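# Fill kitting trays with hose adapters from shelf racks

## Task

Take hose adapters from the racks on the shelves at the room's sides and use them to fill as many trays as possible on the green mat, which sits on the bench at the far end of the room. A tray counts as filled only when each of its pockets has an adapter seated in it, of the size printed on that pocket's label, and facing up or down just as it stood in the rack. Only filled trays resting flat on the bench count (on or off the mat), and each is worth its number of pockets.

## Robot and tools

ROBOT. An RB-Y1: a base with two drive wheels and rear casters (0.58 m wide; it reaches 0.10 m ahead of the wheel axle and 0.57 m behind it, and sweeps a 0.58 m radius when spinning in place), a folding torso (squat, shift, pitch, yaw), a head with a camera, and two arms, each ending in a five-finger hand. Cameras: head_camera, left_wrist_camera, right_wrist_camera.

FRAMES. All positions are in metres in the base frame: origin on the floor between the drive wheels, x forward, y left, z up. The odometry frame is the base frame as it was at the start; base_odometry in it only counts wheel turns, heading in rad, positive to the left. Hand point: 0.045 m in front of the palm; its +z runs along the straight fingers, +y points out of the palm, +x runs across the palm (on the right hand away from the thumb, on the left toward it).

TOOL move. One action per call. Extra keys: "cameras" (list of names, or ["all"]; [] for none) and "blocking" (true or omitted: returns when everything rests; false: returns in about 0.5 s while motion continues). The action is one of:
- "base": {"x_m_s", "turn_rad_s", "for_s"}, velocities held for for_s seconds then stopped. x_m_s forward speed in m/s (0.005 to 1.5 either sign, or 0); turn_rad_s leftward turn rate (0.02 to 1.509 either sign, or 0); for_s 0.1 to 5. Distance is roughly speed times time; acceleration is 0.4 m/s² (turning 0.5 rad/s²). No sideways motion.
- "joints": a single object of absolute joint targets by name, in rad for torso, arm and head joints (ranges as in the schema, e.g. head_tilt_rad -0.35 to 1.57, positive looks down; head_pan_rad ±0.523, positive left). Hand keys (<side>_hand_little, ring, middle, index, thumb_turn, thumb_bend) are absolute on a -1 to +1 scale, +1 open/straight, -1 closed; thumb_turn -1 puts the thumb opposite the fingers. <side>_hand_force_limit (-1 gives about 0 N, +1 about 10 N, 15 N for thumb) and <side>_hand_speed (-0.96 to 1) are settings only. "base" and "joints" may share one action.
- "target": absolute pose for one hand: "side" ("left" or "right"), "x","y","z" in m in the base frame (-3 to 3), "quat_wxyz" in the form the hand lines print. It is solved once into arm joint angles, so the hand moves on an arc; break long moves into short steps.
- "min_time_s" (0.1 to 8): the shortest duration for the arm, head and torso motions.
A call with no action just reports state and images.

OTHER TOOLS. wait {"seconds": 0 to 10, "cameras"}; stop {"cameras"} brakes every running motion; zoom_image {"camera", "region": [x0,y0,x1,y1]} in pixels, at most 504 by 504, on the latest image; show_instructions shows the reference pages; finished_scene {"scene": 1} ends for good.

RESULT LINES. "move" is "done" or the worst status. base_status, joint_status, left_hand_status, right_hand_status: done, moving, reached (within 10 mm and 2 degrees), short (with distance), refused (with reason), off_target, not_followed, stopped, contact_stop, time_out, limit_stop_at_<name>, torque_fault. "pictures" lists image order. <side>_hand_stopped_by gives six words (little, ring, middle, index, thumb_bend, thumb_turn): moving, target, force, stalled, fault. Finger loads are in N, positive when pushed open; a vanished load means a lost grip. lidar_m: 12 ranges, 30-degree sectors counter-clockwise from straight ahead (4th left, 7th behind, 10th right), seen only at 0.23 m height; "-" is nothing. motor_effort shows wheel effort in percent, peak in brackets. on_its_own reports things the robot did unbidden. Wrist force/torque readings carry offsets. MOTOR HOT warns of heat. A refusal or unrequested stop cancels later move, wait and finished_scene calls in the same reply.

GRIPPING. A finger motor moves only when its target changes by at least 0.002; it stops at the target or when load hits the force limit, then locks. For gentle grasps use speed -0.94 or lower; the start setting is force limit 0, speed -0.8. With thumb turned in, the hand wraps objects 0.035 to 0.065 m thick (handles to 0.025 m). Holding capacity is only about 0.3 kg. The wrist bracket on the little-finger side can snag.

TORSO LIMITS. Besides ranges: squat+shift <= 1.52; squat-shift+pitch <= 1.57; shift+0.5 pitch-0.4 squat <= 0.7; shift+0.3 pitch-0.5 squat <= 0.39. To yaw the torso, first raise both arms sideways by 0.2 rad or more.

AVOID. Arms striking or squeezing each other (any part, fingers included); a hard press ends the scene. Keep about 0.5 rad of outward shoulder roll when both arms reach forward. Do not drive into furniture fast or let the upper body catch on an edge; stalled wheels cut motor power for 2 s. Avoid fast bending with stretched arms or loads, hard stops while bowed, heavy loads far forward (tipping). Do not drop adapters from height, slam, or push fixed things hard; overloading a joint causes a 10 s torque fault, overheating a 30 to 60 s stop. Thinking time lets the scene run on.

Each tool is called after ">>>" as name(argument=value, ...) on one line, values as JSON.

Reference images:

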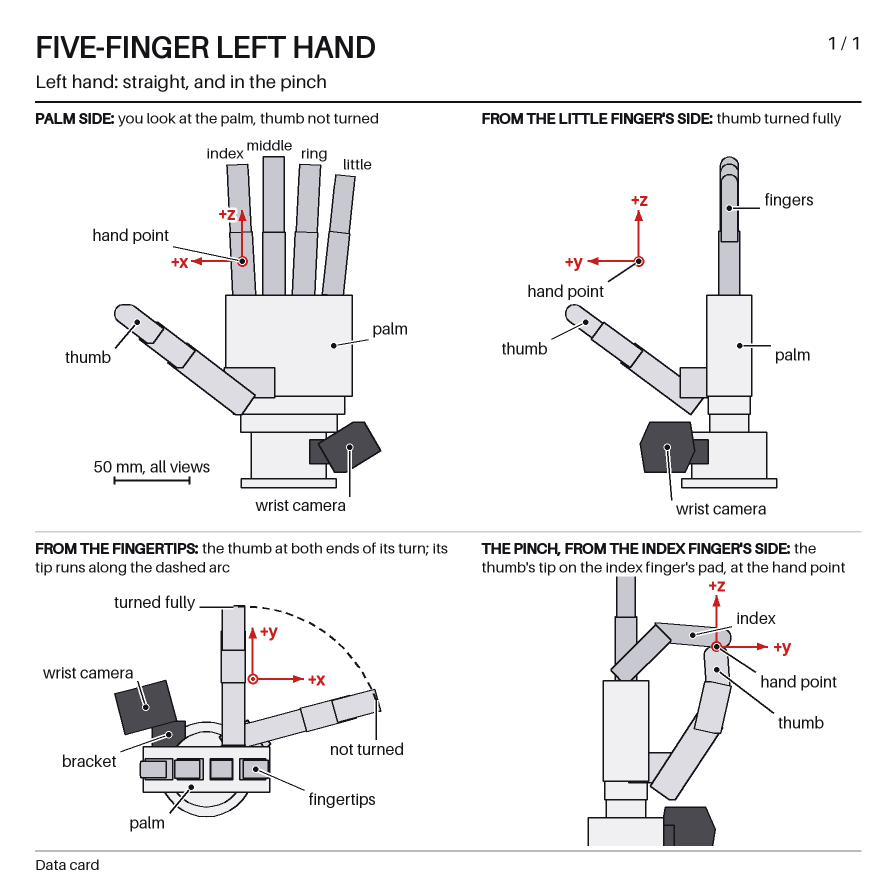

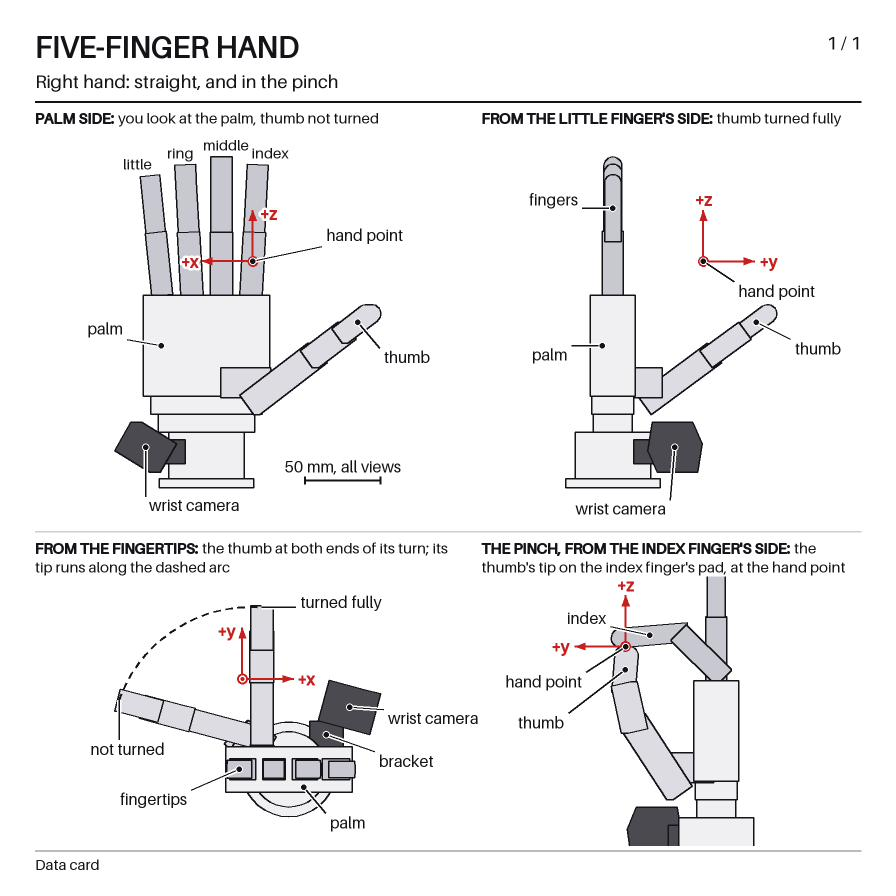

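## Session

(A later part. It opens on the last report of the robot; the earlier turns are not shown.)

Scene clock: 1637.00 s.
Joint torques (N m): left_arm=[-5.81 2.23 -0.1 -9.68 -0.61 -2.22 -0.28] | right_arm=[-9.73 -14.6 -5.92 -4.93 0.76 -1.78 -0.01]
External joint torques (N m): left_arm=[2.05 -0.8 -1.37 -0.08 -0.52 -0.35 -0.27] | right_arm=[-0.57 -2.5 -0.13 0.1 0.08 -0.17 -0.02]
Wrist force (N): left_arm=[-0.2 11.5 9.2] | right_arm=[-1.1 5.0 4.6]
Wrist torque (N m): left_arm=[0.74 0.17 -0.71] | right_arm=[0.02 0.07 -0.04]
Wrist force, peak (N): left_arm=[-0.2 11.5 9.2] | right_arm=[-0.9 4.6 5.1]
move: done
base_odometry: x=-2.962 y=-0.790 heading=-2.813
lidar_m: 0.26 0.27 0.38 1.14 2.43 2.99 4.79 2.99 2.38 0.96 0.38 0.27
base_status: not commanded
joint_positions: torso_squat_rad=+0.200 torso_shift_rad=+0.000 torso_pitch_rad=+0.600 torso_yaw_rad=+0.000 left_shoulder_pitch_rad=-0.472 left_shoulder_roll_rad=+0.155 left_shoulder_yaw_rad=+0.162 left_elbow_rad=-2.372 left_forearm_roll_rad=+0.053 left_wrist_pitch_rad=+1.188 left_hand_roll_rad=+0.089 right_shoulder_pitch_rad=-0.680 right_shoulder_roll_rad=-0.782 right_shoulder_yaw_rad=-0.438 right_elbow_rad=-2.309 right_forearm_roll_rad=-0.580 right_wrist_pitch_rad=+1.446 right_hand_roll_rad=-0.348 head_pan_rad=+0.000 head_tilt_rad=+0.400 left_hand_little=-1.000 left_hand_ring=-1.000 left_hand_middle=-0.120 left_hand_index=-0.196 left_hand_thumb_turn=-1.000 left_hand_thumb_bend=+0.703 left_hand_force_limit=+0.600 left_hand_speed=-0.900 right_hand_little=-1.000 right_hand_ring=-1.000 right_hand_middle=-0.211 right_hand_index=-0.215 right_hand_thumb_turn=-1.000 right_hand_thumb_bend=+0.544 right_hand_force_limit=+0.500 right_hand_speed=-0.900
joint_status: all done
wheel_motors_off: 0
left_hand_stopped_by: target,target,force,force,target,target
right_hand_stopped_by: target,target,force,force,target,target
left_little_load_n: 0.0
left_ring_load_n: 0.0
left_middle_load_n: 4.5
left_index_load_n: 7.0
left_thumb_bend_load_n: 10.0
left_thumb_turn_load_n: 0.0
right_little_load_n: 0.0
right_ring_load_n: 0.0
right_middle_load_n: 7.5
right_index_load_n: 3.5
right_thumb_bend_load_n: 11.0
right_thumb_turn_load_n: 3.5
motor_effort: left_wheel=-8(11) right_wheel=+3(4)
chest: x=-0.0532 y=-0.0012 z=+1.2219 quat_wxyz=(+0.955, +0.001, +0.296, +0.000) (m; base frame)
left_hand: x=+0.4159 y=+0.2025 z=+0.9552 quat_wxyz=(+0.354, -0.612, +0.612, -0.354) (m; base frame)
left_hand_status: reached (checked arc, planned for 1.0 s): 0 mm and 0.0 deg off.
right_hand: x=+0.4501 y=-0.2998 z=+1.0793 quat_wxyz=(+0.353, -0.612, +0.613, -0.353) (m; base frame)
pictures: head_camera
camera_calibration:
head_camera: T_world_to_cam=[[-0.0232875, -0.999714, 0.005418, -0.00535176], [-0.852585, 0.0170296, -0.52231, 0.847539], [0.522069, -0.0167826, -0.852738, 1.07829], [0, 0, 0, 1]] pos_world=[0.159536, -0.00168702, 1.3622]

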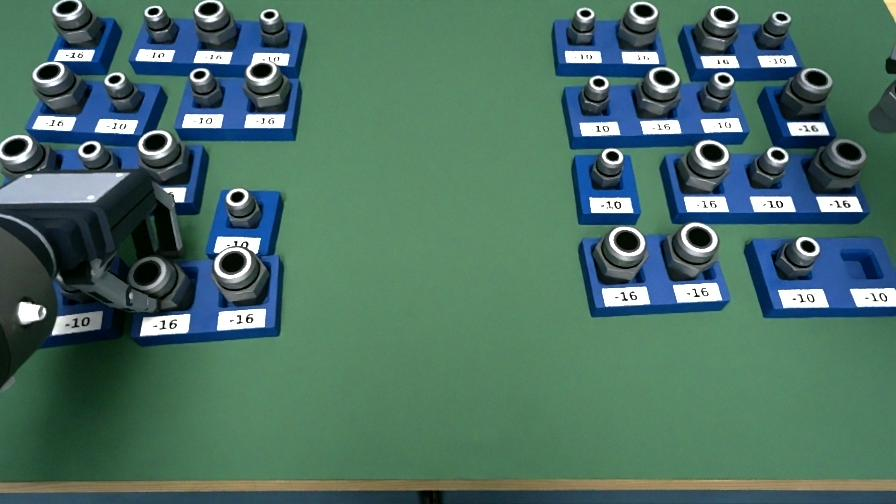

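>>> move(target={"side":"left","x":0.4158,"y":0.2023,"z":0.9538,"quat_wxyz":[0.3536,-0.6124,0.6124,-0.3536]}, min_time_s=1, cameras=["head_camera"])

>>> zoom_image(camera="head_camera", region=[120, 230, 240, 330])

Scene clock: 1638.57 s.
Joint torques (N m): left_arm=[-5.12 2.13 0.16 -8.64 -0.64 -2.03 -0.45] | right_arm=[-9.93 -14.56 -5.95 -4.8 0.72 -1.64 -0.01]
External joint torques (N m): left_arm=[2.72 -0.87 -1.11 0.99 -0.54 -0.16 -0.45] | right_arm=[-0.77 -2.46 -0.15 0.22 0.03 -0.03 -0.01]
Wrist force (N): left_arm=[0.5 9.1 6.4] | right_arm=[-0.4 4.5 4.0]
Wrist torque (N m): left_arm=[0.66 0.05 -0.65] | right_arm=[0.00 -0.01 0.06]
Wrist force, peak (N): left_arm=[-0.1 11.5 9.2] | right_arm=[-0.4 5.1 4.6]
move: done
base_odometry: x=-2.962 y=-0.790 heading=-2.813
lidar_m: 0.25 0.27 0.38 1.14 2.42 3.01 4.80 2.98 2.39 0.96 0.38 0.26
base_status: not commanded
joint_positions: torso_squat_rad=+0.200 torso_shift_rad=+0.000 torso_pitch_rad=+0.600 torso_yaw_rad=+0.000 left_shoulder_pitch_rad=-0.469 left_shoulder_roll_rad=+0.154 left_shoulder_yaw_rad=+0.161 left_elbow_rad=-2.370 left_forearm_roll_rad=+0.052 left_wrist_pitch_rad=+1.183 left_hand_roll_rad=+0.089 right_shoulder_pitch_rad=-0.680 right_shoulder_roll_rad=-0.782 right_shoulder_yaw_rad=-0.438 right_elbow_rad=-2.309 right_forearm_roll_rad=-0.580 right_wrist_pitch_rad=+1.446 right_hand_roll_rad=-0.348 head_pan_rad=+0.000 head_tilt_rad=+0.400 left_hand_little=-1.000 left_hand_ring=-1.000 left_hand_middle=-0.120 left_hand_index=-0.196 left_hand_thumb_turn=-1.000 left_hand_thumb_bend=+0.703 left_hand_force_limit=+0.600 left_hand_speed=-0.900 right_hand_little=-1.000 right_hand_ring=-1.000 right_hand_middle=-0.211 right_hand_index=-0.215 right_hand_thumb_turn=-1.000 right_hand_thumb_bend=+0.544 right_hand_force_limit=+0.500 right_hand_speed=-0.900
joint_status: all done
wheel_motors_off: 0
left_hand_stopped_by: target,target,force,force,target,target
right_hand_stopped_by: target,target,force,force,target,target
left_little_load_n: 0.0
left_ring_load_n: 0.0
left_middle_load_n: 4.5
left_index_load_n: 7.0
left_thumb_bend_load_n: 9.5
left_thumb_turn_load_n: 0.0
right_little_load_n: 0.0
right_ring_load_n: 0.0
right_middle_load_n: 7.5
right_index_load_n: 3.5
right_thumb_bend_load_n: 11.0
right_thumb_turn_load_n: 3.5
motor_effort: left_wheel=-7(10) right_wheel=+3(4)
chest: x=-0.0532 y=-0.0012 z=+1.2219 quat_wxyz=(+0.955, +0.001, +0.296, +0.000) (m; base frame)
left_hand: x=+0.4160 y=+0.2024 z=+0.9542 quat_wxyz=(+0.354, -0.612, +0.612, -0.354) (m; base frame)
left_hand_status: reached (checked arc, planned for 1.0 s): 0 mm and 0.1 deg off.
right_hand: x=+0.4501 y=-0.2998 z=+1.0793 quat_wxyz=(+0.353, -0.612, +0.613, -0.353) (m; base frame)
pictures: head_camera
camera_calibration:
head_camera: T_world_to_cam=[[-0.0232875, -0.999714, 0.005418, -0.00535176], [-0.852585, 0.0170296, -0.52231, 0.847539], [0.522069, -0.0167826, -0.852738, 1.07829], [0, 0, 0, 1]] pos_world=[0.159536, -0.00168702, 1.3622]

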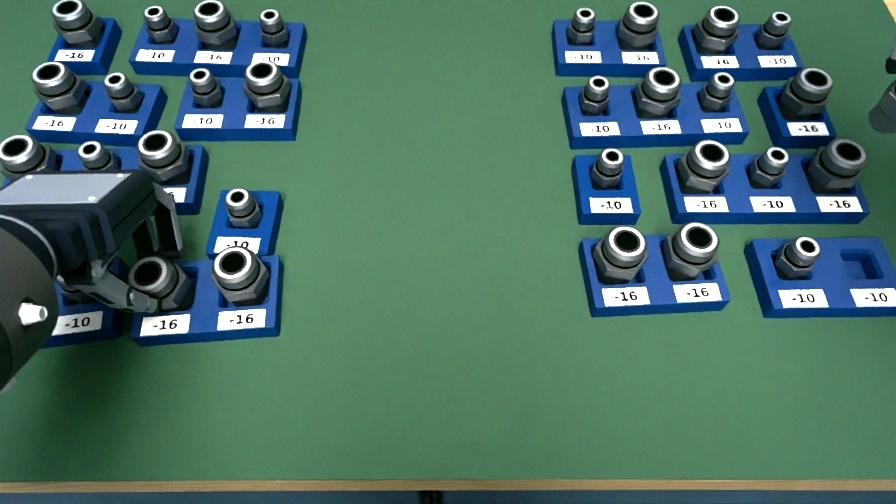

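Scaled by 4.200 from the camera's 896x504 image, which has a finer 1280x720 frame.

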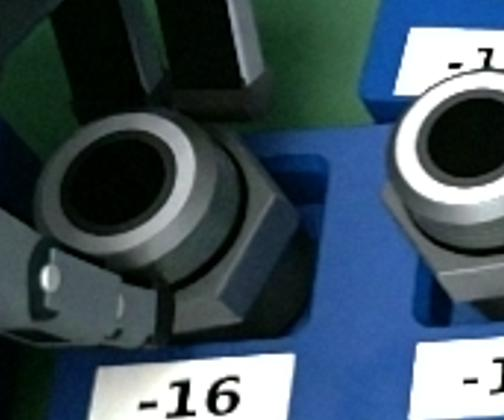

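>>> move(joints={"left_hand_speed":-0.7,"left_hand_index":0.2,"left_hand_middle":0.2,"left_hand_thumb_bend":0.88})

>>> move(target={"side":"left","x":0.408,"y":0.2023,"z":1.010,"quat_wxyz":[0.3536,-0.6124,0.6124,-0.3536]}, min_time_s=1.5)

>>> move(joints={"left_shoulder_pitch_rad":-0.794,"left_shoulder_roll_rad":0.567,"left_shoulder_yaw_rad":0.675,"left_elbow_rad":-2.223,"left_forearm_roll_rad":0.595,"left_wrist_pitch_rad":1.559,"left_hand_roll_rad":-0.012}, min_time_s=1.5, cameras=["head_camera"])

>>> zoom_image(camera="head_camera", region=[120, 230, 240, 330])

>>> move(target={"side":"right","x":0.4065,"y":-0.3502,"z":1.005,"quat_wxyz":[0.3536,-0.6124,0.6124,-0.3536]}, min_time_s=1.5)

>>> move(target={"side":"right","x":0.4165,"y":-0.3502,"z":0.950,"quat_wxyz":[0.3536,-0.6124,0.6124,-0.3536]}, min_time_s=1.5, cameras=["head_camera"])

>>> zoom_image(camera="head_camera", region=[776, 210, 896, 310])

Scene clock: 1640.03 s.
Joint torques (N m): left_arm=[-5.16 2.59 0.35 -8.6 -0.48 -1.74 -0.3] | right_arm=[-9.93 -14.63 -5.97 -4.92 0.8 -1.71 0.02]
External joint torques (N m): left_arm=[2.68 -0.42 -0.92 1.03 -0.39 0.13 -0.3] | right_arm=[-0.77 -2.54 -0.18 0.1 0.12 -0.1 0.01]
Wrist force (N): left_arm=[-0.2 9.0 7.5] | right_arm=[-0.8 4.0 4.4]
Wrist torque (N m): left_arm=[0.65 0.13 -0.65] | right_arm=[-0.09 0.03 -0.02]
Wrist force, peak (N): left_arm=[-0.1 9.4 7.4] | right_arm=[-0.6 4.0 5.1]
move: done
base_odometry: x=-2.962 y=-0.790 heading=-2.813
lidar_m: 0.25 0.27 0.38 1.13 2.43 2.99 4.79 2.99 2.39 0.98 0.37 0.27
base_status: not commanded
joint_positions: torso_squat_rad=+0.200 torso_shift_rad=+0.000 torso_pitch_rad=+0.600 torso_yaw_rad=+0.000 left_shoulder_pitch_rad=-0.469 left_shoulder_roll_rad=+0.154 left_shoulder_yaw_rad=+0.161 left_elbow_rad=-2.370 left_forearm_roll_rad=+0.052 left_wrist_pitch_rad=+1.183 left_hand_roll_rad=+0.089 right_shoulder_pitch_rad=-0.680 right_shoulder_roll_rad=-0.782 right_shoulder_yaw_rad=-0.438 right_elbow_rad=-2.309 right_forearm_roll_rad=-0.580 right_wrist_pitch_rad=+1.446 right_hand_roll_rad=-0.348 head_pan_rad=+0.000 head_tilt_rad=+0.400 left_hand_little=-1.000 left_hand_ring=-1.000 left_hand_middle=+0.200 left_hand_index=+0.200 left_hand_thumb_turn=-1.000 left_hand_thumb_bend=+0.880 left_hand_force_limit=+0.600 left_hand_speed=-0.700 right_hand_little=-1.000 right_hand_ring=-1.000 right_hand_middle=-0.211 right_hand_index=-0.215 right_hand_thumb_turn=-1.000 right_hand_thumb_bend=+0.544 right_hand_force_limit=+0.500 right_hand_speed=-0.900
joint_status: all done
wheel_motors_off: 0
left_hand_stopped_by: target,target,target,target,target,target
right_hand_stopped_by: target,target,force,force,target,target
left_little_load_n: 0.0
left_ring_load_n: 0.0
left_middle_load_n: 0.0
left_index_load_n: 0.5
left_thumb_bend_load_n: 0.0
left_thumb_turn_load_n: 0.0
right_little_load_n: 0.0
right_ring_load_n: 0.5
right_middle_load_n: 7.5
right_index_load_n: 3.5
right_thumb_bend_load_n: 11.0
right_thumb_turn_load_n: 3.5
motor_effort: left_wheel=-7(10) right_wheel=+3(3)
chest: x=-0.0532 y=-0.0012 z=+1.2219 quat_wxyz=(+0.955, +0.001, +0.296, +0.000) (m; base frame)
left_hand: x=+0.4160 y=+0.2024 z=+0.9542 quat_wxyz=(+0.354, -0.612, +0.612, -0.354) (m; base frame)
right_hand: x=+0.4501 y=-0.2998 z=+1.0793 quat_wxyz=(+0.353, -0.612, +0.613, -0.353) (m; base frame)
pictures: none

Scene clock: 1641.87 s.
Joint torques (N m): left_arm=[-8.6 4.78 2.86 -9.24 0.04 -1.39 0.22] | right_arm=[-10.09 -14.71 -5.74 -5.02 0.66 -1.67 0]
External joint torques (N m): left_arm=[-0.03 1.09 1.44 -1.07 0.2 0.49 0.22] | right_arm=[-0.93 -2.62 0.06 0.01 -0.02 -0.06 -0.01]
Wrist force (N): left_arm=[0.1 9.2 7.2] | right_arm=[-0.7 4.4 4.4]
Wrist torque (N m): left_arm=[0.69 0.10 -0.46] | right_arm=[-0.06 -0.01 0.00]
Wrist force, peak (N): left_arm=[-0.1 9.5 7.4] | right_arm=[-0.2 4.3 5.0]
move: done
base_odometry: x=-2.962 y=-0.790 heading=-2.813
lidar_m: 0.26 0.26 0.38 1.13 2.43 3.00 4.79 2.99 2.38 0.96 0.37 0.26
base_status: not commanded
joint_positions: torso_squat_rad=+0.200 torso_shift_rad=+0.000 torso_pitch_rad=+0.600 torso_yaw_rad=+0.000 left_shoulder_pitch_rad=-0.585 left_shoulder_roll_rad=+0.200 left_shoulder_yaw_rad=+0.201 left_elbow_rad=-2.514 left_forearm_roll_rad=+0.078 left_wrist_pitch_rad=+1.442 left_hand_roll_rad=+0.113 right_shoulder_pitch_rad=-0.680 right_shoulder_roll_rad=-0.782 right_shoulder_yaw_rad=-0.438 right_elbow_rad=-2.309 right_forearm_roll_rad=-0.580 right_wrist_pitch_rad=+1.446 right_hand_roll_rad=-0.348 head_pan_rad=+0.000 head_tilt_rad=+0.400 left_hand_little=-1.000 left_hand_ring=-1.000 left_hand_middle=+0.200 left_hand_index=+0.200 left_hand_thumb_turn=-1.000 left_hand_thumb_bend=+0.880 left_hand_force_limit=+0.600 left_hand_speed=-0.700 right_hand_little=-1.000 right_hand_ring=-1.000 right_hand_middle=-0.211 right_hand_index=-0.215 right_hand_thumb_turn=-1.000 right_hand_thumb_bend=+0.544 right_hand_force_limit=+0.500 right_hand_speed=-0.900
joint_status: all done
wheel_motors_off: 0
left_hand_stopped_by: target,target,target,target,target,target
right_hand_stopped_by: target,target,force,force,target,target
left_little_load_n: 0.0
left_ring_load_n: 0.0
left_middle_load_n: 0.0
left_index_load_n: 0.0
left_thumb_bend_load_n: 0.0
left_thumb_turn_load_n: -0.5
right_little_load_n: 0.0
right_ring_load_n: 0.0
right_middle_load_n: 7.5
right_index_load_n: 3.5
right_thumb_bend_load_n: 11.0
right_thumb_turn_load_n: 3.5
motor_effort: left_wheel=-9(10) right_wheel=+2(3)
chest: x=-0.0532 y=-0.0012 z=+1.2219 quat_wxyz=(+0.955, +0.001, +0.296, +0.000) (m; base frame)
left_hand: x=+0.4077 y=+0.2022 z=+1.0098 quat_wxyz=(+0.355, -0.612, +0.611, -0.355) (m; base frame)
left_hand_status: reached (checked arc, planned for 1.5 s): 0 mm and 0.3 deg off.
right_hand: x=+0.4501 y=-0.2998 z=+1.0793 quat_wxyz=(+0.353, -0.612, +0.613, -0.353) (m; base frame)
pictures: none

Scene clock: 1643.67 s.
Joint torques (N m): left_arm=[-10.16 12.85 4.78 -5.63 0.05 -1.42 -0.19] | right_arm=[-9.82 -14.82 -5.85 -4.99 0.7 -1.77 -0.01]
External joint torques (N m): left_arm=[0.43 0.36 1.35 0.83 -0.01 0.47 -0.19] | right_arm=[-0.66 -2.73 -0.05 0.04 0.02 -0.16 -0.02]
Wrist force (N): left_arm=[-0.2 8.9 7.2] | right_arm=[-0.7 4.5 4.3]
Wrist torque (N m): left_arm=[0.65 0.15 -0.66] | right_arm=[-0.04 0.01 0.00]
Wrist force, peak (N): left_arm=[0.4 9.5 7.6] | right_arm=[-1.0 4.5 5.1]
move: done
base_odometry: x=-2.962 y=-0.790 heading=-2.813
lidar_m: 0.25 0.27 0.38 1.14 2.44 2.99 4.80 2.99 2.37 0.97 0.38 0.27
base_status: not commanded
joint_positions: torso_squat_rad=+0.200 torso_shift_rad=+0.000 torso_pitch_rad=+0.600 torso_yaw_rad=+0.000 left_shoulder_pitch_rad=-0.794 left_shoulder_roll_rad=+0.567 left_shoulder_yaw_rad=+0.675 left_elbow_rad=-2.223 left_forearm_roll_rad=+0.595 left_wrist_pitch_rad=+1.559 left_hand_roll_rad=-0.012 right_shoulder_pitch_rad=-0.680 right_shoulder_roll_rad=-0.782 right_shoulder_yaw_rad=-0.438 right_elbow_rad=-2.309 right_forearm_roll_rad=-0.580 right_wrist_pitch_rad=+1.446 right_hand_roll_rad=-0.348 head_pan_rad=+0.000 head_tilt_rad=+0.400 left_hand_little=-1.000 left_hand_ring=-1.000 left_hand_middle=+0.200 left_hand_index=+0.200 left_hand_thumb_turn=-1.000 left_hand_thumb_bend=+0.880 left_hand_force_limit=+0.600 left_hand_speed=-0.700 right_hand_little=-1.000 right_hand_ring=-1.000 right_hand_middle=-0.211 right_hand_index=-0.215 right_hand_thumb_turn=-1.000 right_hand_thumb_bend=+0.544 right_hand_force_limit=+0.500 right_hand_speed=-0.900
joint_status: all done
wheel_motors_off: 0
left_hand_stopped_by: target,target,target,target,target,target
right_hand_stopped_by: target,target,force,force,target,target
left_little_load_n: 0.0
left_ring_load_n: 0.0
left_middle_load_n: 0.0
left_index_load_n: 0.0
left_thumb_bend_load_n: 0.5
left_thumb_turn_load_n: 0.0
right_little_load_n: 0.0
right_ring_load_n: 0.0
right_middle_load_n: 7.5
right_index_load_n: 3.5
right_thumb_bend_load_n: 11.0
right_thumb_turn_load_n: 3.5
motor_effort: left_wheel=-5(9) right_wheel=+3(4)
chest: x=-0.0532 y=-0.0012 z=+1.2219 quat_wxyz=(+0.955, +0.001, +0.296, +0.000) (m; base frame)
left_hand: x=+0.4501 y=+0.3401 z=+1.0798 quat_wxyz=(+0.354, -0.612, +0.613, -0.353) (m; base frame)
right_hand: x=+0.4501 y=-0.2998 z=+1.0793 quat_wxyz=(+0.353, -0.612, +0.613, -0.353) (m; base frame)
pictures: head_camera
camera_calibration:
head_camera: T_world_to_cam=[[-0.0232875, -0.999714, 0.005418, -0.00535176], [-0.852585, 0.0170296, -0.52231, 0.847539], [0.522069, -0.0167826, -0.852738, 1.07829], [0, 0, 0, 1]] pos_world=[0.159536, -0.00168702, 1.3622]

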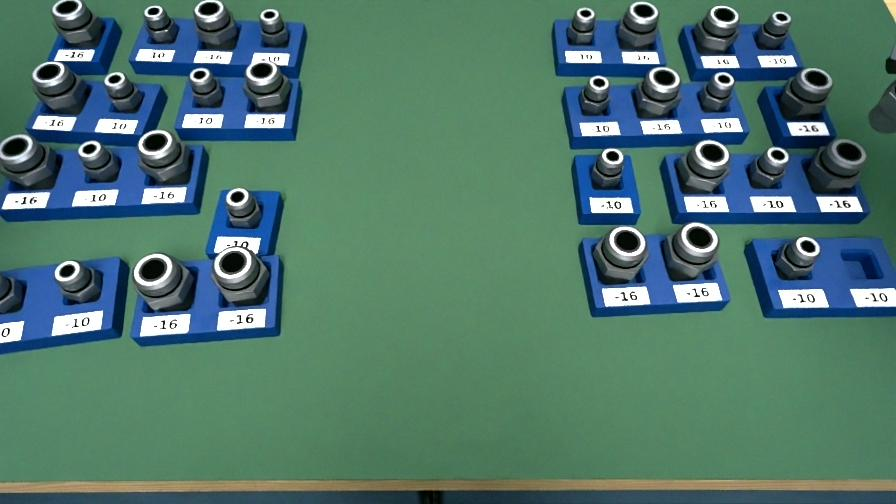

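Scaled by 4.200 from the camera's 896x504 image, which has a finer 1280x720 frame.

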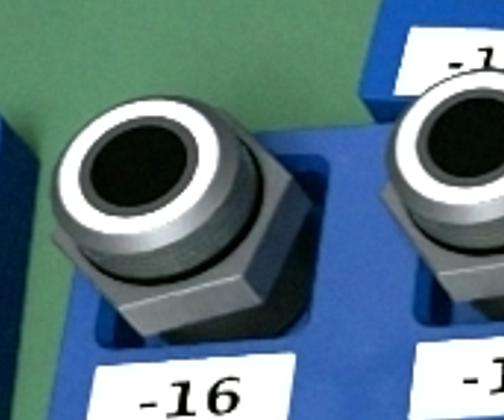

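Scene clock: 1645.50 s.
Joint torques (N m): left_arm=[-9.9 12.58 5 -5.58 0.17 -1.5 -0.11] | right_arm=[-4.49 -12.51 -6.83 -6.27 0.1 -1.98 0.07]
External joint torques (N m): left_arm=[0.69 0.09 1.57 0.88 0.11 0.39 -0.1] | right_arm=[0.07 -1.3 -0.89 0.35 -0.25 -0.28 0.07]
Wrist force (N): left_arm=[-0.2 9.3 7.1] | right_arm=[-1.4 4.5 4.0]
Wrist torque (N m): left_arm=[0.71 0.14 -0.66] | right_arm=[-0.02 0.08 0.02]
Wrist force, peak (N): left_arm=[-0.1 9.5 7.6] | right_arm=[-0.2 4.6 5.4]
move: done
base_odometry: x=-2.962 y=-0.790 heading=-2.813
lidar_m: 0.25 0.27 0.38 1.13 2.43 3.00 4.80 3.00 2.39 0.97 0.37 0.27
base_status: not commanded
joint_positions: torso_squat_rad=+0.200 torso_shift_rad=+0.000 torso_pitch_rad=+0.600 torso_yaw_rad=+0.000 left_shoulder_pitch_rad=-0.794 left_shoulder_roll_rad=+0.567 left_shoulder_yaw_rad=+0.675 left_elbow_rad=-2.223 left_forearm_roll_rad=+0.595 left_wrist_pitch_rad=+1.559 left_hand_roll_rad=-0.012 right_shoulder_pitch_rad=-0.333 right_shoulder_roll_rad=-0.626 right_shoulder_yaw_rad=-0.579 right_elbow_rad=-2.297 right_forearm_roll_rad=-0.669 right_wrist_pitch_rad=+1.142 right_hand_roll_rad=-0.126 head_pan_rad=+0.000 head_tilt_rad=+0.400 left_hand_little=-1.000 left_hand_ring=-1.000 left_hand_middle=+0.200 left_hand_index=+0.200 left_hand_thumb_turn=-1.000 left_hand_thumb_bend=+0.880 left_hand_force_limit=+0.600 left_hand_speed=-0.700 right_hand_little=-1.000 right_hand_ring=-1.000 right_hand_middle=-0.211 right_hand_index=-0.215 right_hand_thumb_turn=-1.000 right_hand_thumb_bend=+0.544 right_hand_force_limit=+0.500 right_hand_speed=-0.900
joint_status: all done
wheel_motors_off: 0
left_hand_stopped_by: target,target,target,target,target,target
right_hand_stopped_by: target,target,force,force,target,target
left_little_load_n: 0.0
left_ring_load_n: 0.0
left_middle_load_n: 0.0
left_index_load_n: 0.0
left_thumb_bend_load_n: 0.0
left_thumb_turn_load_n: 0.0
right_little_load_n: 0.0
right_ring_load_n: 0.0
right_middle_load_n: 7.5
right_index_load_n: 3.5
right_thumb_bend_load_n: 11.0
right_thumb_turn_load_n: 3.5
motor_effort: left_wheel=-7(11) right_wheel=+2(4)
chest: x=-0.0532 y=-0.0012 z=+1.2219 quat_wxyz=(+0.955, +0.001, +0.296, +0.000) (m; base frame)
left_hand: x=+0.4501 y=+0.3401 z=+1.0798 quat_wxyz=(+0.354, -0.612, +0.613, -0.353) (m; base frame)
right_hand: x=+0.4064 y=-0.3503 z=+1.0052 quat_wxyz=(+0.353, -0.612, +0.613, -0.354) (m; base frame)
right_hand_status: reached (checked arc, planned for 1.5 s): 0 mm and 0.2 deg off.
pictures: none

Scene clock: 1647.33 s.
Joint torques (N m): left_arm=[-10 13.2 4.53 -5.7 0.03 -1.42 -0.09] | right_arm=[-4.42 -11.09 -4.79 -7.19 0.3 -1.96 0.13]
External joint torques (N m): left_arm=[0.59 0.71 1.1 0.77 -0.02 0.47 -0.08] | right_arm=[0.26 -0.65 0.78 0.64 0.11 -0.26 0.13]
Wrist force (N): left_arm=[-0.2 9.2 7.4] | right_arm=[-0.9 4.4 4.4]
Wrist torque (N m): left_arm=[0.68 0.16 -0.64] | right_arm=[-0.04 0.01 -0.01]
Wrist force, peak (N): left_arm=[-0.1 9.6 7.3] | right_arm=[-1.6 4.8 4.7]
move: done
base_odometry: x=-2.962 y=-0.790 heading=-2.813
lidar_m: 0.26 0.27 0.38 1.13 2.42 3.00 4.79 2.99 2.38 0.96 0.37 0.27
base_status: not commanded
joint_positions: torso_squat_rad=+0.200 torso_shift_rad=+0.000 torso_pitch_rad=+0.600 torso_yaw_rad=+0.000 left_shoulder_pitch_rad=-0.794 left_shoulder_roll_rad=+0.567 left_shoulder_yaw_rad=+0.675 left_elbow_rad=-2.223 left_forearm_roll_rad=+0.595 left_wrist_pitch_rad=+1.559 left_hand_roll_rad=-0.012 right_shoulder_pitch_rad=-0.322 right_shoulder_roll_rad=-0.530 right_shoulder_yaw_rad=-0.494 right_elbow_rad=-2.165 right_forearm_roll_rad=-0.610 right_wrist_pitch_rad=+0.977 right_hand_roll_rad=-0.014 head_pan_rad=+0.000 head_tilt_rad=+0.400 left_hand_little=-1.000 left_hand_ring=-1.000 left_hand_middle=+0.200 left_hand_index=+0.200 left_hand_thumb_turn=-1.000 left_hand_thumb_bend=+0.880 left_hand_force_limit=+0.600 left_hand_speed=-0.700 right_hand_little=-1.000 right_hand_ring=-1.000 right_hand_middle=-0.211 right_hand_index=-0.215 right_hand_thumb_turn=-1.000 right_hand_thumb_bend=+0.544 right_hand_force_limit=+0.500 right_hand_speed=-0.900
joint_status: all done
wheel_motors_off: 0
left_hand_stopped_by: target,target,target,target,target,target
right_hand_stopped_by: target,target,force,force,target,target
left_little_load_n: 0.0
left_ring_load_n: 0.0
left_middle_load_n: 0.0
left_index_load_n: 0.0
left_thumb_bend_load_n: 0.0
left_thumb_turn_load_n: 0.0
right_little_load_n: 0.0
right_ring_load_n: 0.0
right_middle_load_n: 7.5
right_index_load_n: 3.5
right_thumb_bend_load_n: 11.0
right_thumb_turn_load_n: 3.5
motor_effort: left_wheel=-7(9) right_wheel=+3(4)
chest: x=-0.0532 y=-0.0012 z=+1.2219 quat_wxyz=(+0.955, +0.001, +0.296, +0.000) (m; base frame)
left_hand: x=+0.4501 y=+0.3401 z=+1.0798 quat_wxyz=(+0.354, -0.612, +0.613, -0.353) (m; base frame)
right_hand: x=+0.4158 y=-0.3503 z=+0.9503 quat_wxyz=(+0.353, -0.612, +0.613, -0.354) (m; base frame)
right_hand_status: reached (checked arc, planned for 1.5 s): 1 mm and 0.1 deg off.
pictures: head_camera
camera_calibration:
head_camera: T_world_to_cam=[[-0.0232875, -0.999714, 0.005418, -0.00535176], [-0.852585, 0.0170296, -0.52231, 0.847539], [0.522069, -0.0167826, -0.852738, 1.07829], [0, 0, 0, 1]] pos_world=[0.159536, -0.00168702, 1.3622]

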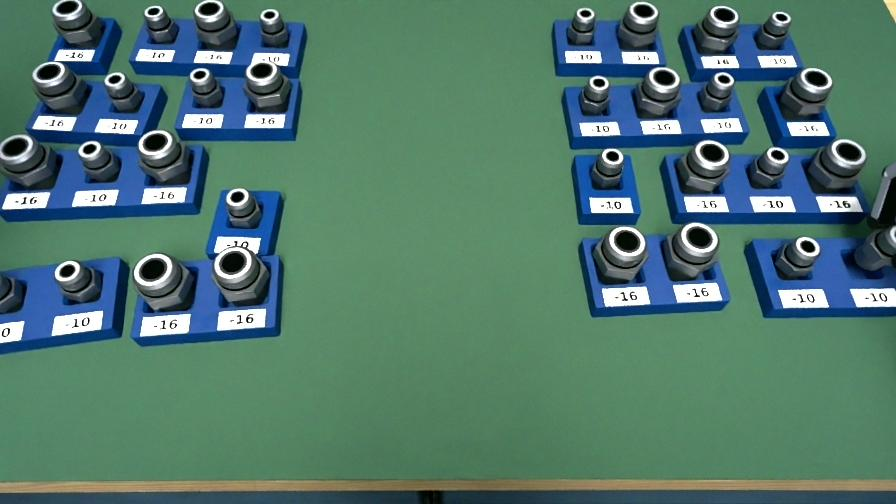

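Scaled by 4.200 from the camera's 896x504 image, which has a finer 1280x720 frame.

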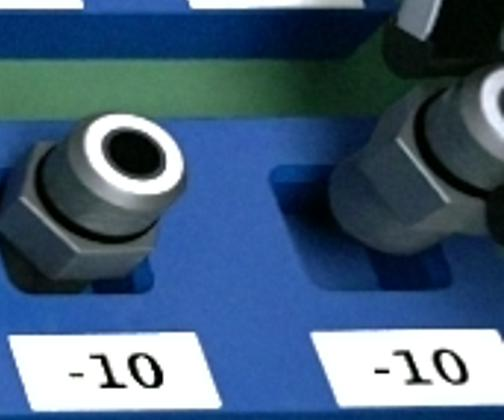

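>>> move(target={"side":"right","x":0.4162,"y":-0.3488,"z":0.940,"quat_wxyz":[0.3536,-0.6124,0.6124,-0.3536]}, min_time_s=1, cameras=["head_camera"])

>>> zoom_image(camera="head_camera", region=[776, 210, 896, 310])

Scene clock: 1649.03 s.
Joint torques (N m): left_arm=[-10.25 12.97 4.79 -5.83 -0.08 -1.43 -0.03] | right_arm=[-4.15 -10.72 -4.8 -7.37 0.24 -2.06 0.18]
External joint torques (N m): left_arm=[0.34 0.48 1.37 0.63 -0.13 0.45 -0.02] | right_arm=[0.48 -0.49 0.68 0.64 0.07 -0.35 0.18]
Wrist force (N): left_arm=[0.2 9.2 7.3] | right_arm=[-0.3 3.9 4.4]
Wrist torque (N m): left_arm=[0.69 0.08 -0.62] | right_arm=[-0.12 -0.07 0.01]
Wrist force, peak (N): left_arm=[-0.4 9.5 7.4] | right_arm=[-0.4 5.0 4.8]
move: done
base_odometry: x=-2.962 y=-0.790 heading=-2.813
lidar_m: 0.25 0.27 0.38 1.14 2.43 2.99 4.80 2.99 2.39 0.96 0.38 0.27
base_status: not commanded
joint_positions: torso_squat_rad=+0.200 torso_shift_rad=+0.000 torso_pitch_rad=+0.600 torso_yaw_rad=+0.000 left_shoulder_pitch_rad=-0.794 left_shoulder_roll_rad=+0.567 left_shoulder_yaw_rad=+0.675 left_elbow_rad=-2.223 left_forearm_roll_rad=+0.595 left_wrist_pitch_rad=+1.559 left_hand_roll_rad=-0.012 right_shoulder_pitch_rad=-0.316 right_shoulder_roll_rad=-0.513 right_shoulder_yaw_rad=-0.479 right_elbow_rad=-2.145 right_forearm_roll_rad=-0.601 right_wrist_pitch_rad=+0.946 right_hand_roll_rad=+0.003 head_pan_rad=+0.000 head_tilt_rad=+0.400 left_hand_little=-1.000 left_hand_ring=-1.000 left_hand_middle=+0.200 left_hand_index=+0.200 left_hand_thumb_turn=-1.000 left_hand_thumb_bend=+0.880 left_hand_force_limit=+0.600 left_hand_speed=-0.700 right_hand_little=-1.000 right_hand_ring=-1.000 right_hand_middle=-0.211 right_hand_index=-0.215 right_hand_thumb_turn=-1.000 right_hand_thumb_bend=+0.544 right_hand_force_limit=+0.500 right_hand_speed=-0.900
joint_status: all done
wheel_motors_off: 0
left_hand_stopped_by: target,target,target,target,target,target
right_hand_stopped_by: target,target,force,force,target,target
left_little_load_n: 0.0
left_ring_load_n: 0.0
left_middle_load_n: 0.0
left_index_load_n: 0.0
left_thumb_bend_load_n: 0.0
left_thumb_turn_load_n: 0.0
right_little_load_n: 0.0
right_ring_load_n: 0.0
right_middle_load_n: 7.5
right_index_load_n: 3.5
right_thumb_bend_load_n: 11.0
right_thumb_turn_load_n: 3.5
motor_effort: left_wheel=-6(10) right_wheel=+3(3)
chest: x=-0.0532 y=-0.0012 z=+1.2219 quat_wxyz=(+0.955, +0.001, +0.296, +0.000) (m; base frame)
left_hand: x=+0.4501 y=+0.3401 z=+1.0798 quat_wxyz=(+0.354, -0.612, +0.613, -0.353) (m; base frame)
right_hand: x=+0.4158 y=-0.3488 z=+0.9402 quat_wxyz=(+0.353, -0.612, +0.613, -0.353) (m; base frame)
right_hand_status: reached (checked arc, planned for 1.0 s): 0 mm and 0.1 deg off.
pictures: head_camera
camera_calibration:
head_camera: T_world_to_cam=[[-0.0232875, -0.999714, 0.005418, -0.00535176], [-0.852585, 0.0170296, -0.52231, 0.847539], [0.522069, -0.0167826, -0.852738, 1.07829], [0, 0, 0, 1]] pos_world=[0.159536, -0.00168702, 1.3622]

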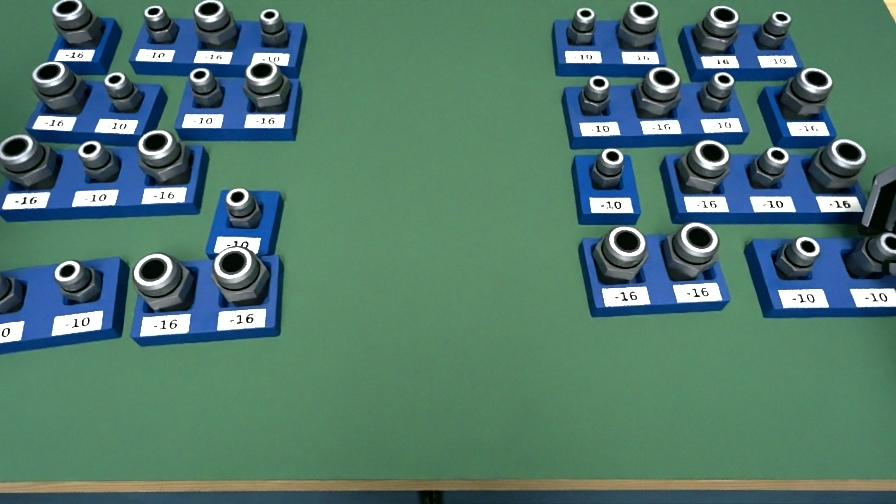

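Scaled by 4.200 from the camera's 896x504 image, which has a finer 1280x720 frame.

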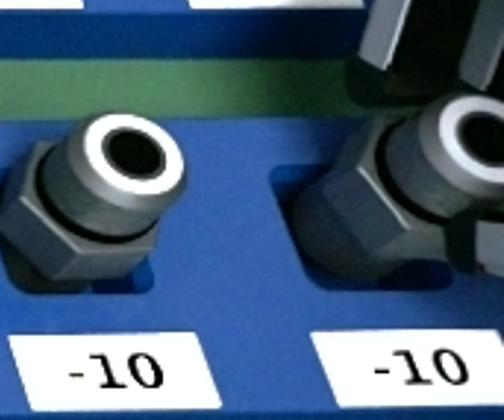

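>>> move(target={"side":"right","x":0.4170,"y":-0.3481,"z":0.9345,"quat_wxyz":[0.3536,-0.6124,0.6124,-0.3536]}, min_time_s=1, cameras=["head_camera"])

>>> zoom_image(camera="head_camera", region=[776, 210, 896, 310])

Scene clock: 1651.00 s.
Joint torques (N m): left_arm=[-9.41 13.17 4.58 -5.56 0.16 -1.54 -0.25] | right_arm=[-5.5 -10.76 -4.67 -7.47 0.26 -2.09 0.14]
External joint torques (N m): left_arm=[1.18 0.68 1.15 0.9 0.1 0.35 -0.24] | right_arm=[-0.85 -0.6 0.76 0.64 0.1 -0.38 0.13]
Wrist force (N): left_arm=[-0.3 9.3 7.2] | right_arm=[-0.6 3.4 3.8]
Wrist torque (N m): left_arm=[0.71 0.15 -0.66] | right_arm=[-0.26 0.02 -0.04]
Wrist force, peak (N): left_arm=[0.0 9.3 7.6] | right_arm=[-1.2 4.6 4.6]
move: done
base_odometry: x=-2.962 y=-0.790 heading=-2.813
lidar_m: 0.25 0.27 0.38 1.14 2.44 3.00 4.80 3.00 2.37 0.98 0.36 0.27
base_status: not commanded
joint_positions: torso_squat_rad=+0.200 torso_shift_rad=+0.000 torso_pitch_rad=+0.600 torso_yaw_rad=+0.000 left_shoulder_pitch_rad=-0.794 left_shoulder_roll_rad=+0.567 left_shoulder_yaw_rad=+0.675 left_elbow_rad=-2.223 left_forearm_roll_rad=+0.595 left_wrist_pitch_rad=+1.559 left_hand_roll_rad=-0.012 right_shoulder_pitch_rad=-0.316 right_shoulder_roll_rad=-0.505 right_shoulder_yaw_rad=-0.470 right_elbow_rad=-2.130 right_forearm_roll_rad=-0.596 right_wrist_pitch_rad=+0.928 right_hand_roll_rad=+0.012 head_pan_rad=+0.000 head_tilt_rad=+0.400 left_hand_little=-1.000 left_hand_ring=-1.000 left_hand_middle=+0.200 left_hand_index=+0.200 left_hand_thumb_turn=-1.000 left_hand_thumb_bend=+0.880 left_hand_force_limit=+0.600 left_hand_speed=-0.700 right_hand_little=-1.000 right_hand_ring=-1.000 right_hand_middle=-0.211 right_hand_index=-0.215 right_hand_thumb_turn=-1.000 right_hand_thumb_bend=+0.544 right_hand_force_limit=+0.500 right_hand_speed=-0.900
joint_status: all done
wheel_motors_off: 0
left_hand_stopped_by: target,target,target,target,target,target
right_hand_stopped_by: target,target,force,force,target,target
left_little_load_n: 0.0
left_ring_load_n: 0.0
left_middle_load_n: 0.0
left_index_load_n: 0.0
left_thumb_bend_load_n: 0.0
left_thumb_turn_load_n: 0.0
right_little_load_n: 0.0
right_ring_load_n: 0.0
right_middle_load_n: 7.5
right_index_load_n: 4.0
right_thumb_bend_load_n: 11.0
right_thumb_turn_load_n: 3.0
motor_effort: left_wheel=-8(11) right_wheel=+3(3)
chest: x=-0.0532 y=-0.0012 z=+1.2219 quat_wxyz=(+0.955, +0.001, +0.296, +0.000) (m; base frame)
left_hand: x=+0.4501 y=+0.3401 z=+1.0798 quat_wxyz=(+0.354, -0.612, +0.613, -0.353) (m; base frame)
right_hand: x=+0.4168 y=-0.3482 z=+0.9345 quat_wxyz=(+0.353, -0.612, +0.612, -0.354) (m; base frame)
right_hand_status: reached (checked arc, planned for 1.0 s): 0 mm and 0.0 deg off.
pictures: head_camera
camera_calibration:
head_camera: T_world_to_cam=[[-0.0232875, -0.999714, 0.005418, -0.00535176], [-0.852585, 0.0170296, -0.52231, 0.847539], [0.522069, -0.0167826, -0.852738, 1.07829], [0, 0, 0, 1]] pos_world=[0.159536, -0.00168702, 1.3622]

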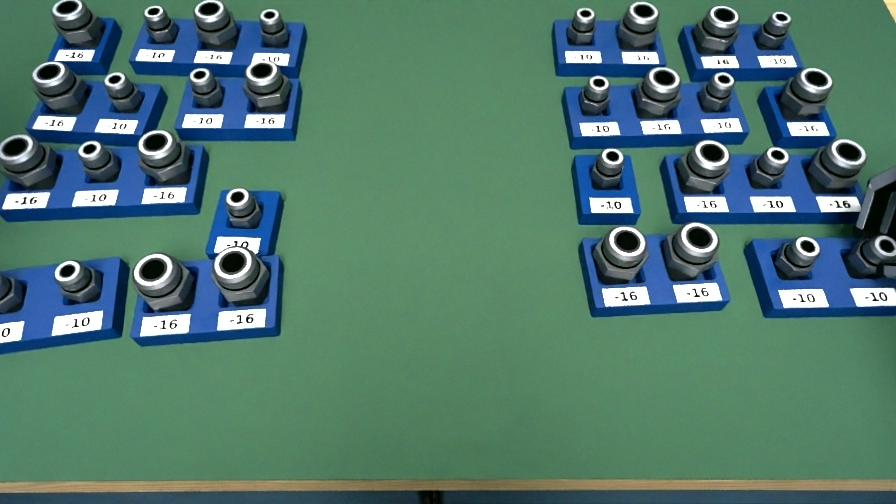

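Scaled by 4.200 from the camera's 896x504 image, which has a finer 1280x720 frame.

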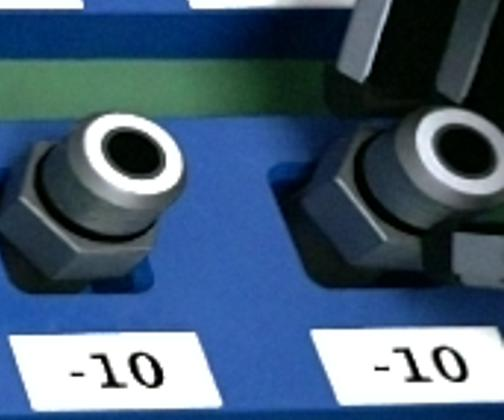

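>>> move(target={"side":"right","x":0.4160,"y":-0.3483,"z":0.9318,"quat_wxyz":[0.3536,-0.6124,0.6124,-0.3536]}, min_time_s=1, cameras=["head_camera"])

>>> zoom_image(camera="head_camera", region=[776, 210, 896, 310])

Scene clock: 1652.60 s.
Joint torques (N m): left_arm=[-9.94 13.2 4.76 -5.61 0.08 -1.31 -0.14] | right_arm=[-4.23 -10.79 -4.4 -7.54 -0.1 -2.05 0.25]
External joint torques (N m): left_arm=[0.65 0.71 1.33 0.85 0.02 0.57 -0.13] | right_arm=[0.36 -0.69 1.03 0.6 -0.25 -0.34 0.24]
Wrist force (N): left_arm=[-0.2 9.2 7.3] | right_arm=[-0.7 4.0 4.4]
Wrist torque (N m): left_arm=[0.68 0.15 -0.66] | right_arm=[-0.10 0.05 0.00]
Wrist force, peak (N): left_arm=[-0.1 9.5 7.4] | right_arm=[-0.6 4.5 4.9]
move: done
base_odometry: x=-2.962 y=-0.790 heading=-2.813
lidar_m: 0.26 0.28 0.38 1.14 2.42 3.00 4.79 2.99 2.37 0.96 0.38 0.27
base_status: not commanded
joint_positions: torso_squat_rad=+0.200 torso_shift_rad=+0.000 torso_pitch_rad=+0.600 torso_yaw_rad=+0.000 left_shoulder_pitch_rad=-0.794 left_shoulder_roll_rad=+0.567 left_shoulder_yaw_rad=+0.675 left_elbow_rad=-2.223 left_forearm_roll_rad=+0.595 left_wrist_pitch_rad=+1.559 left_hand_roll_rad=-0.012 right_shoulder_pitch_rad=-0.311 right_shoulder_roll_rad=-0.501 right_shoulder_yaw_rad=-0.468 right_elbow_rad=-2.126 right_forearm_roll_rad=-0.597 right_wrist_pitch_rad=+0.917 right_hand_roll_rad=+0.018 head_pan_rad=+0.000 head_tilt_rad=+0.400 left_hand_little=-1.000 left_hand_ring=-1.000 left_hand_middle=+0.200 left_hand_index=+0.200 left_hand_thumb_turn=-1.000 left_hand_thumb_bend=+0.880 left_hand_force_limit=+0.600 left_hand_speed=-0.700 right_hand_little=-1.000 right_hand_ring=-1.000 right_hand_middle=-0.211 right_hand_index=-0.215 right_hand_thumb_turn=-1.000 right_hand_thumb_bend=+0.544 right_hand_force_limit=+0.500 right_hand_speed=-0.900
joint_status: all done
wheel_motors_off: 0
left_hand_stopped_by: target,target,target,target,target,target
right_hand_stopped_by: target,target,force,force,target,target
left_little_load_n: 0.0
left_ring_load_n: 0.0
left_middle_load_n: -0.5
left_index_load_n: 0.0
left_thumb_bend_load_n: 0.0
left_thumb_turn_load_n: 0.0
right_little_load_n: 0.0
right_ring_load_n: 0.0
right_middle_load_n: 7.5
right_index_load_n: 3.5
right_thumb_bend_load_n: 11.0
right_thumb_turn_load_n: 3.5
motor_effort: left_wheel=-9(10) right_wheel=+2(4)
chest: x=-0.0532 y=-0.0012 z=+1.2219 quat_wxyz=(+0.955, +0.001, +0.296, +0.000) (m; base frame)
left_hand: x=+0.4501 y=+0.3401 z=+1.0798 quat_wxyz=(+0.354, -0.612, +0.613, -0.353) (m; base frame)
right_hand: x=+0.4160 y=-0.3484 z=+0.9319 quat_wxyz=(+0.353, -0.612, +0.612, -0.354) (m; base frame)
right_hand_status: reached (checked arc, planned for 1.0 s): 0 mm and 0.0 deg off.
pictures: head_camera
camera_calibration:
head_camera: T_world_to_cam=[[-0.0232875, -0.999714, 0.005418, -0.00535176], [-0.852585, 0.0170296, -0.52231, 0.847539], [0.522069, -0.0167826, -0.852738, 1.07829], [0, 0, 0, 1]] pos_world=[0.159536, -0.00168702, 1.3622]

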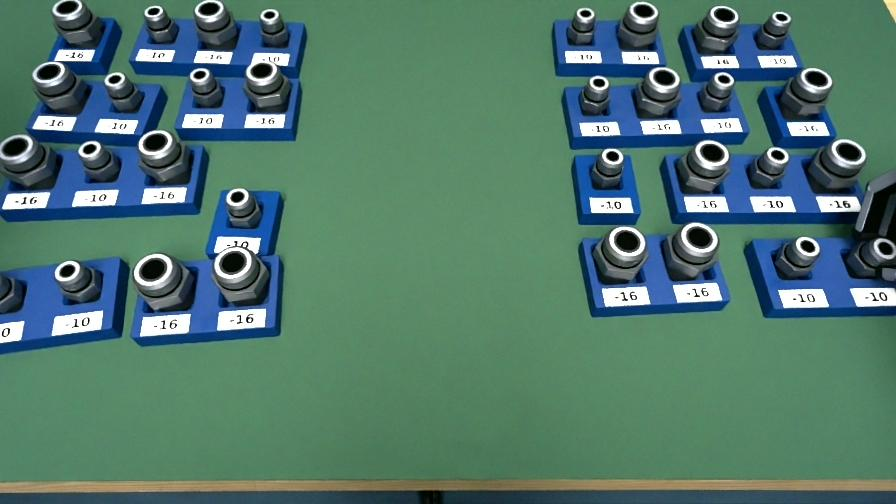

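Scaled by 4.200 from the camera's 896x504 image, which has a finer 1280x720 frame.

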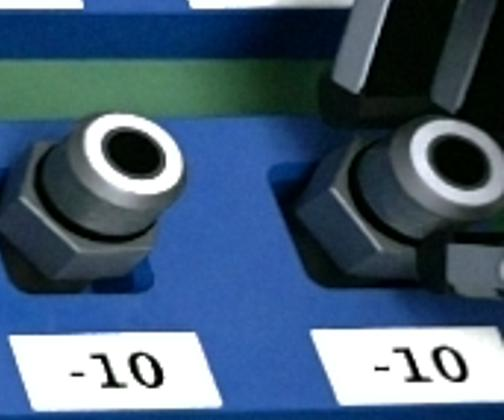

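>>> move(target={"side":"right","x":0.4160,"y":-0.3483,"z":0.9303,"quat_wxyz":[0.3536,-0.6124,0.6124,-0.3536]}, min_time_s=1, cameras=["head_camera"])

>>> zoom_image(camera="head_camera", region=[776, 210, 896, 310])

Scene clock: 1654.17 s.
Joint torques (N m): left_arm=[-10 12.96 4.71 -5.5 0.16 -1.4 -0.27] | right_arm=[-3.42 -9.98 -3.95 -6.43 0.38 -1.52 0.28]
External joint torques (N m): left_arm=[0.59 0.47 1.28 0.96 0.11 0.48 -0.26] | right_arm=[1.16 0.11 1.47 1.73 0.23 0.19 0.27]
Wrist force (N): left_arm=[-0.1 9.3 7.3] | right_arm=[-0.5 0.5 2.2]
Wrist torque (N m): left_arm=[0.70 0.14 -0.67] | right_arm=[-0.33 -0.06 -0.04]
Wrist force, peak (N): left_arm=[0.0 9.6 7.5] | right_arm=[-1.0 5.1 3.9]
move: done
base_odometry: x=-2.962 y=-0.790 heading=-2.813
lidar_m: 0.26 0.27 0.39 1.15 2.44 3.00 4.79 2.98 2.38 0.96 0.38 0.28
base_status: not commanded
joint_positions: torso_squat_rad=+0.200 torso_shift_rad=+0.000 torso_pitch_rad=+0.600 torso_yaw_rad=+0.000 left_shoulder_pitch_rad=-0.794 left_shoulder_roll_rad=+0.567 left_shoulder_yaw_rad=+0.675 left_elbow_rad=-2.223 left_forearm_roll_rad=+0.595 left_wrist_pitch_rad=+1.559 left_hand_roll_rad=-0.012 right_shoulder_pitch_rad=-0.310 right_shoulder_roll_rad=-0.499 right_shoulder_yaw_rad=-0.466 right_elbow_rad=-2.122 right_forearm_roll_rad=-0.596 right_wrist_pitch_rad=+0.912 right_hand_roll_rad=+0.020 head_pan_rad=+0.000 head_tilt_rad=+0.400 left_hand_little=-1.000 left_hand_ring=-1.000 left_hand_middle=+0.200 left_hand_index=+0.200 left_hand_thumb_turn=-1.000 left_hand_thumb_bend=+0.880 left_hand_force_limit=+0.600 left_hand_speed=-0.700 right_hand_little=-1.000 right_hand_ring=-1.000 right_hand_middle=-0.211 right_hand_index=-0.215 right_hand_thumb_turn=-1.000 right_hand_thumb_bend=+0.544 right_hand_force_limit=+0.500 right_hand_speed=-0.900
joint_status: all done
wheel_motors_off: 0
left_hand_stopped_by: target,target,target,target,target,target
right_hand_stopped_by: target,target,force,force,target,target
left_little_load_n: 0.0
left_ring_load_n: 0.0
left_middle_load_n: 0.0
left_index_load_n: 0.0
left_thumb_bend_load_n: 0.0
left_thumb_turn_load_n: 0.0
right_little_load_n: 0.0
right_ring_load_n: 0.0
right_middle_load_n: 7.5
right_index_load_n: 4.0
right_thumb_bend_load_n: 10.5
right_thumb_turn_load_n: 3.5
motor_effort: left_wheel=-5(10) right_wheel=+2(3)
chest: x=-0.0532 y=-0.0012 z=+1.2219 quat_wxyz=(+0.955, +0.001, +0.296, +0.000) (m; base frame)
left_hand: x=+0.4501 y=+0.3401 z=+1.0798 quat_wxyz=(+0.354, -0.612, +0.613, -0.353) (m; base frame)
right_hand: x=+0.4162 y=-0.3484 z=+0.9307 quat_wxyz=(+0.354, -0.612, +0.612, -0.354) (m; base frame)
right_hand_status: reached (checked arc, planned for 1.0 s): 0 mm and 0.0 deg off.
pictures: head_camera
camera_calibration:
head_camera: T_world_to_cam=[[-0.0232881, -0.999714, 0.00541466, -0.00534714], [-0.852541, 0.0170304, -0.522383, 0.847631], [0.522142, -0.0167815, -0.852694, 1.07821], [0, 0, 0, 1]] pos_world=[0.159535, -0.00168702, 1.3622]

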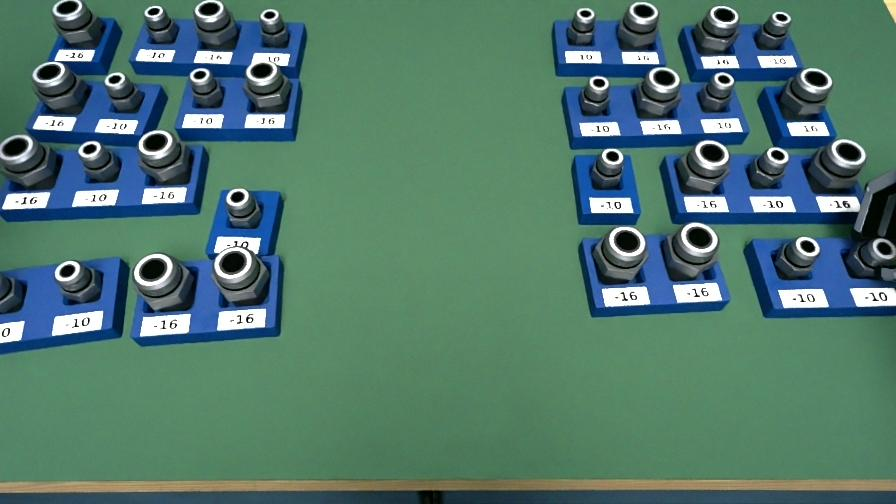

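Scaled by 4.200 from the camera's 896x504 image, which has a finer 1280x720 frame.

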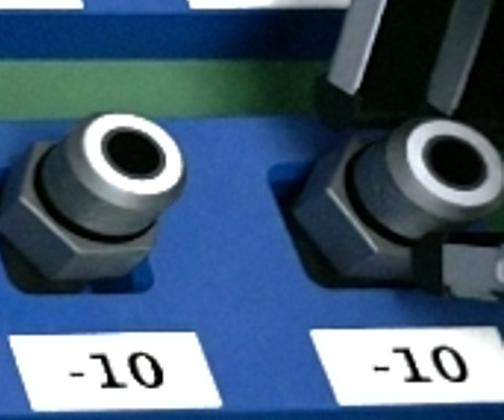

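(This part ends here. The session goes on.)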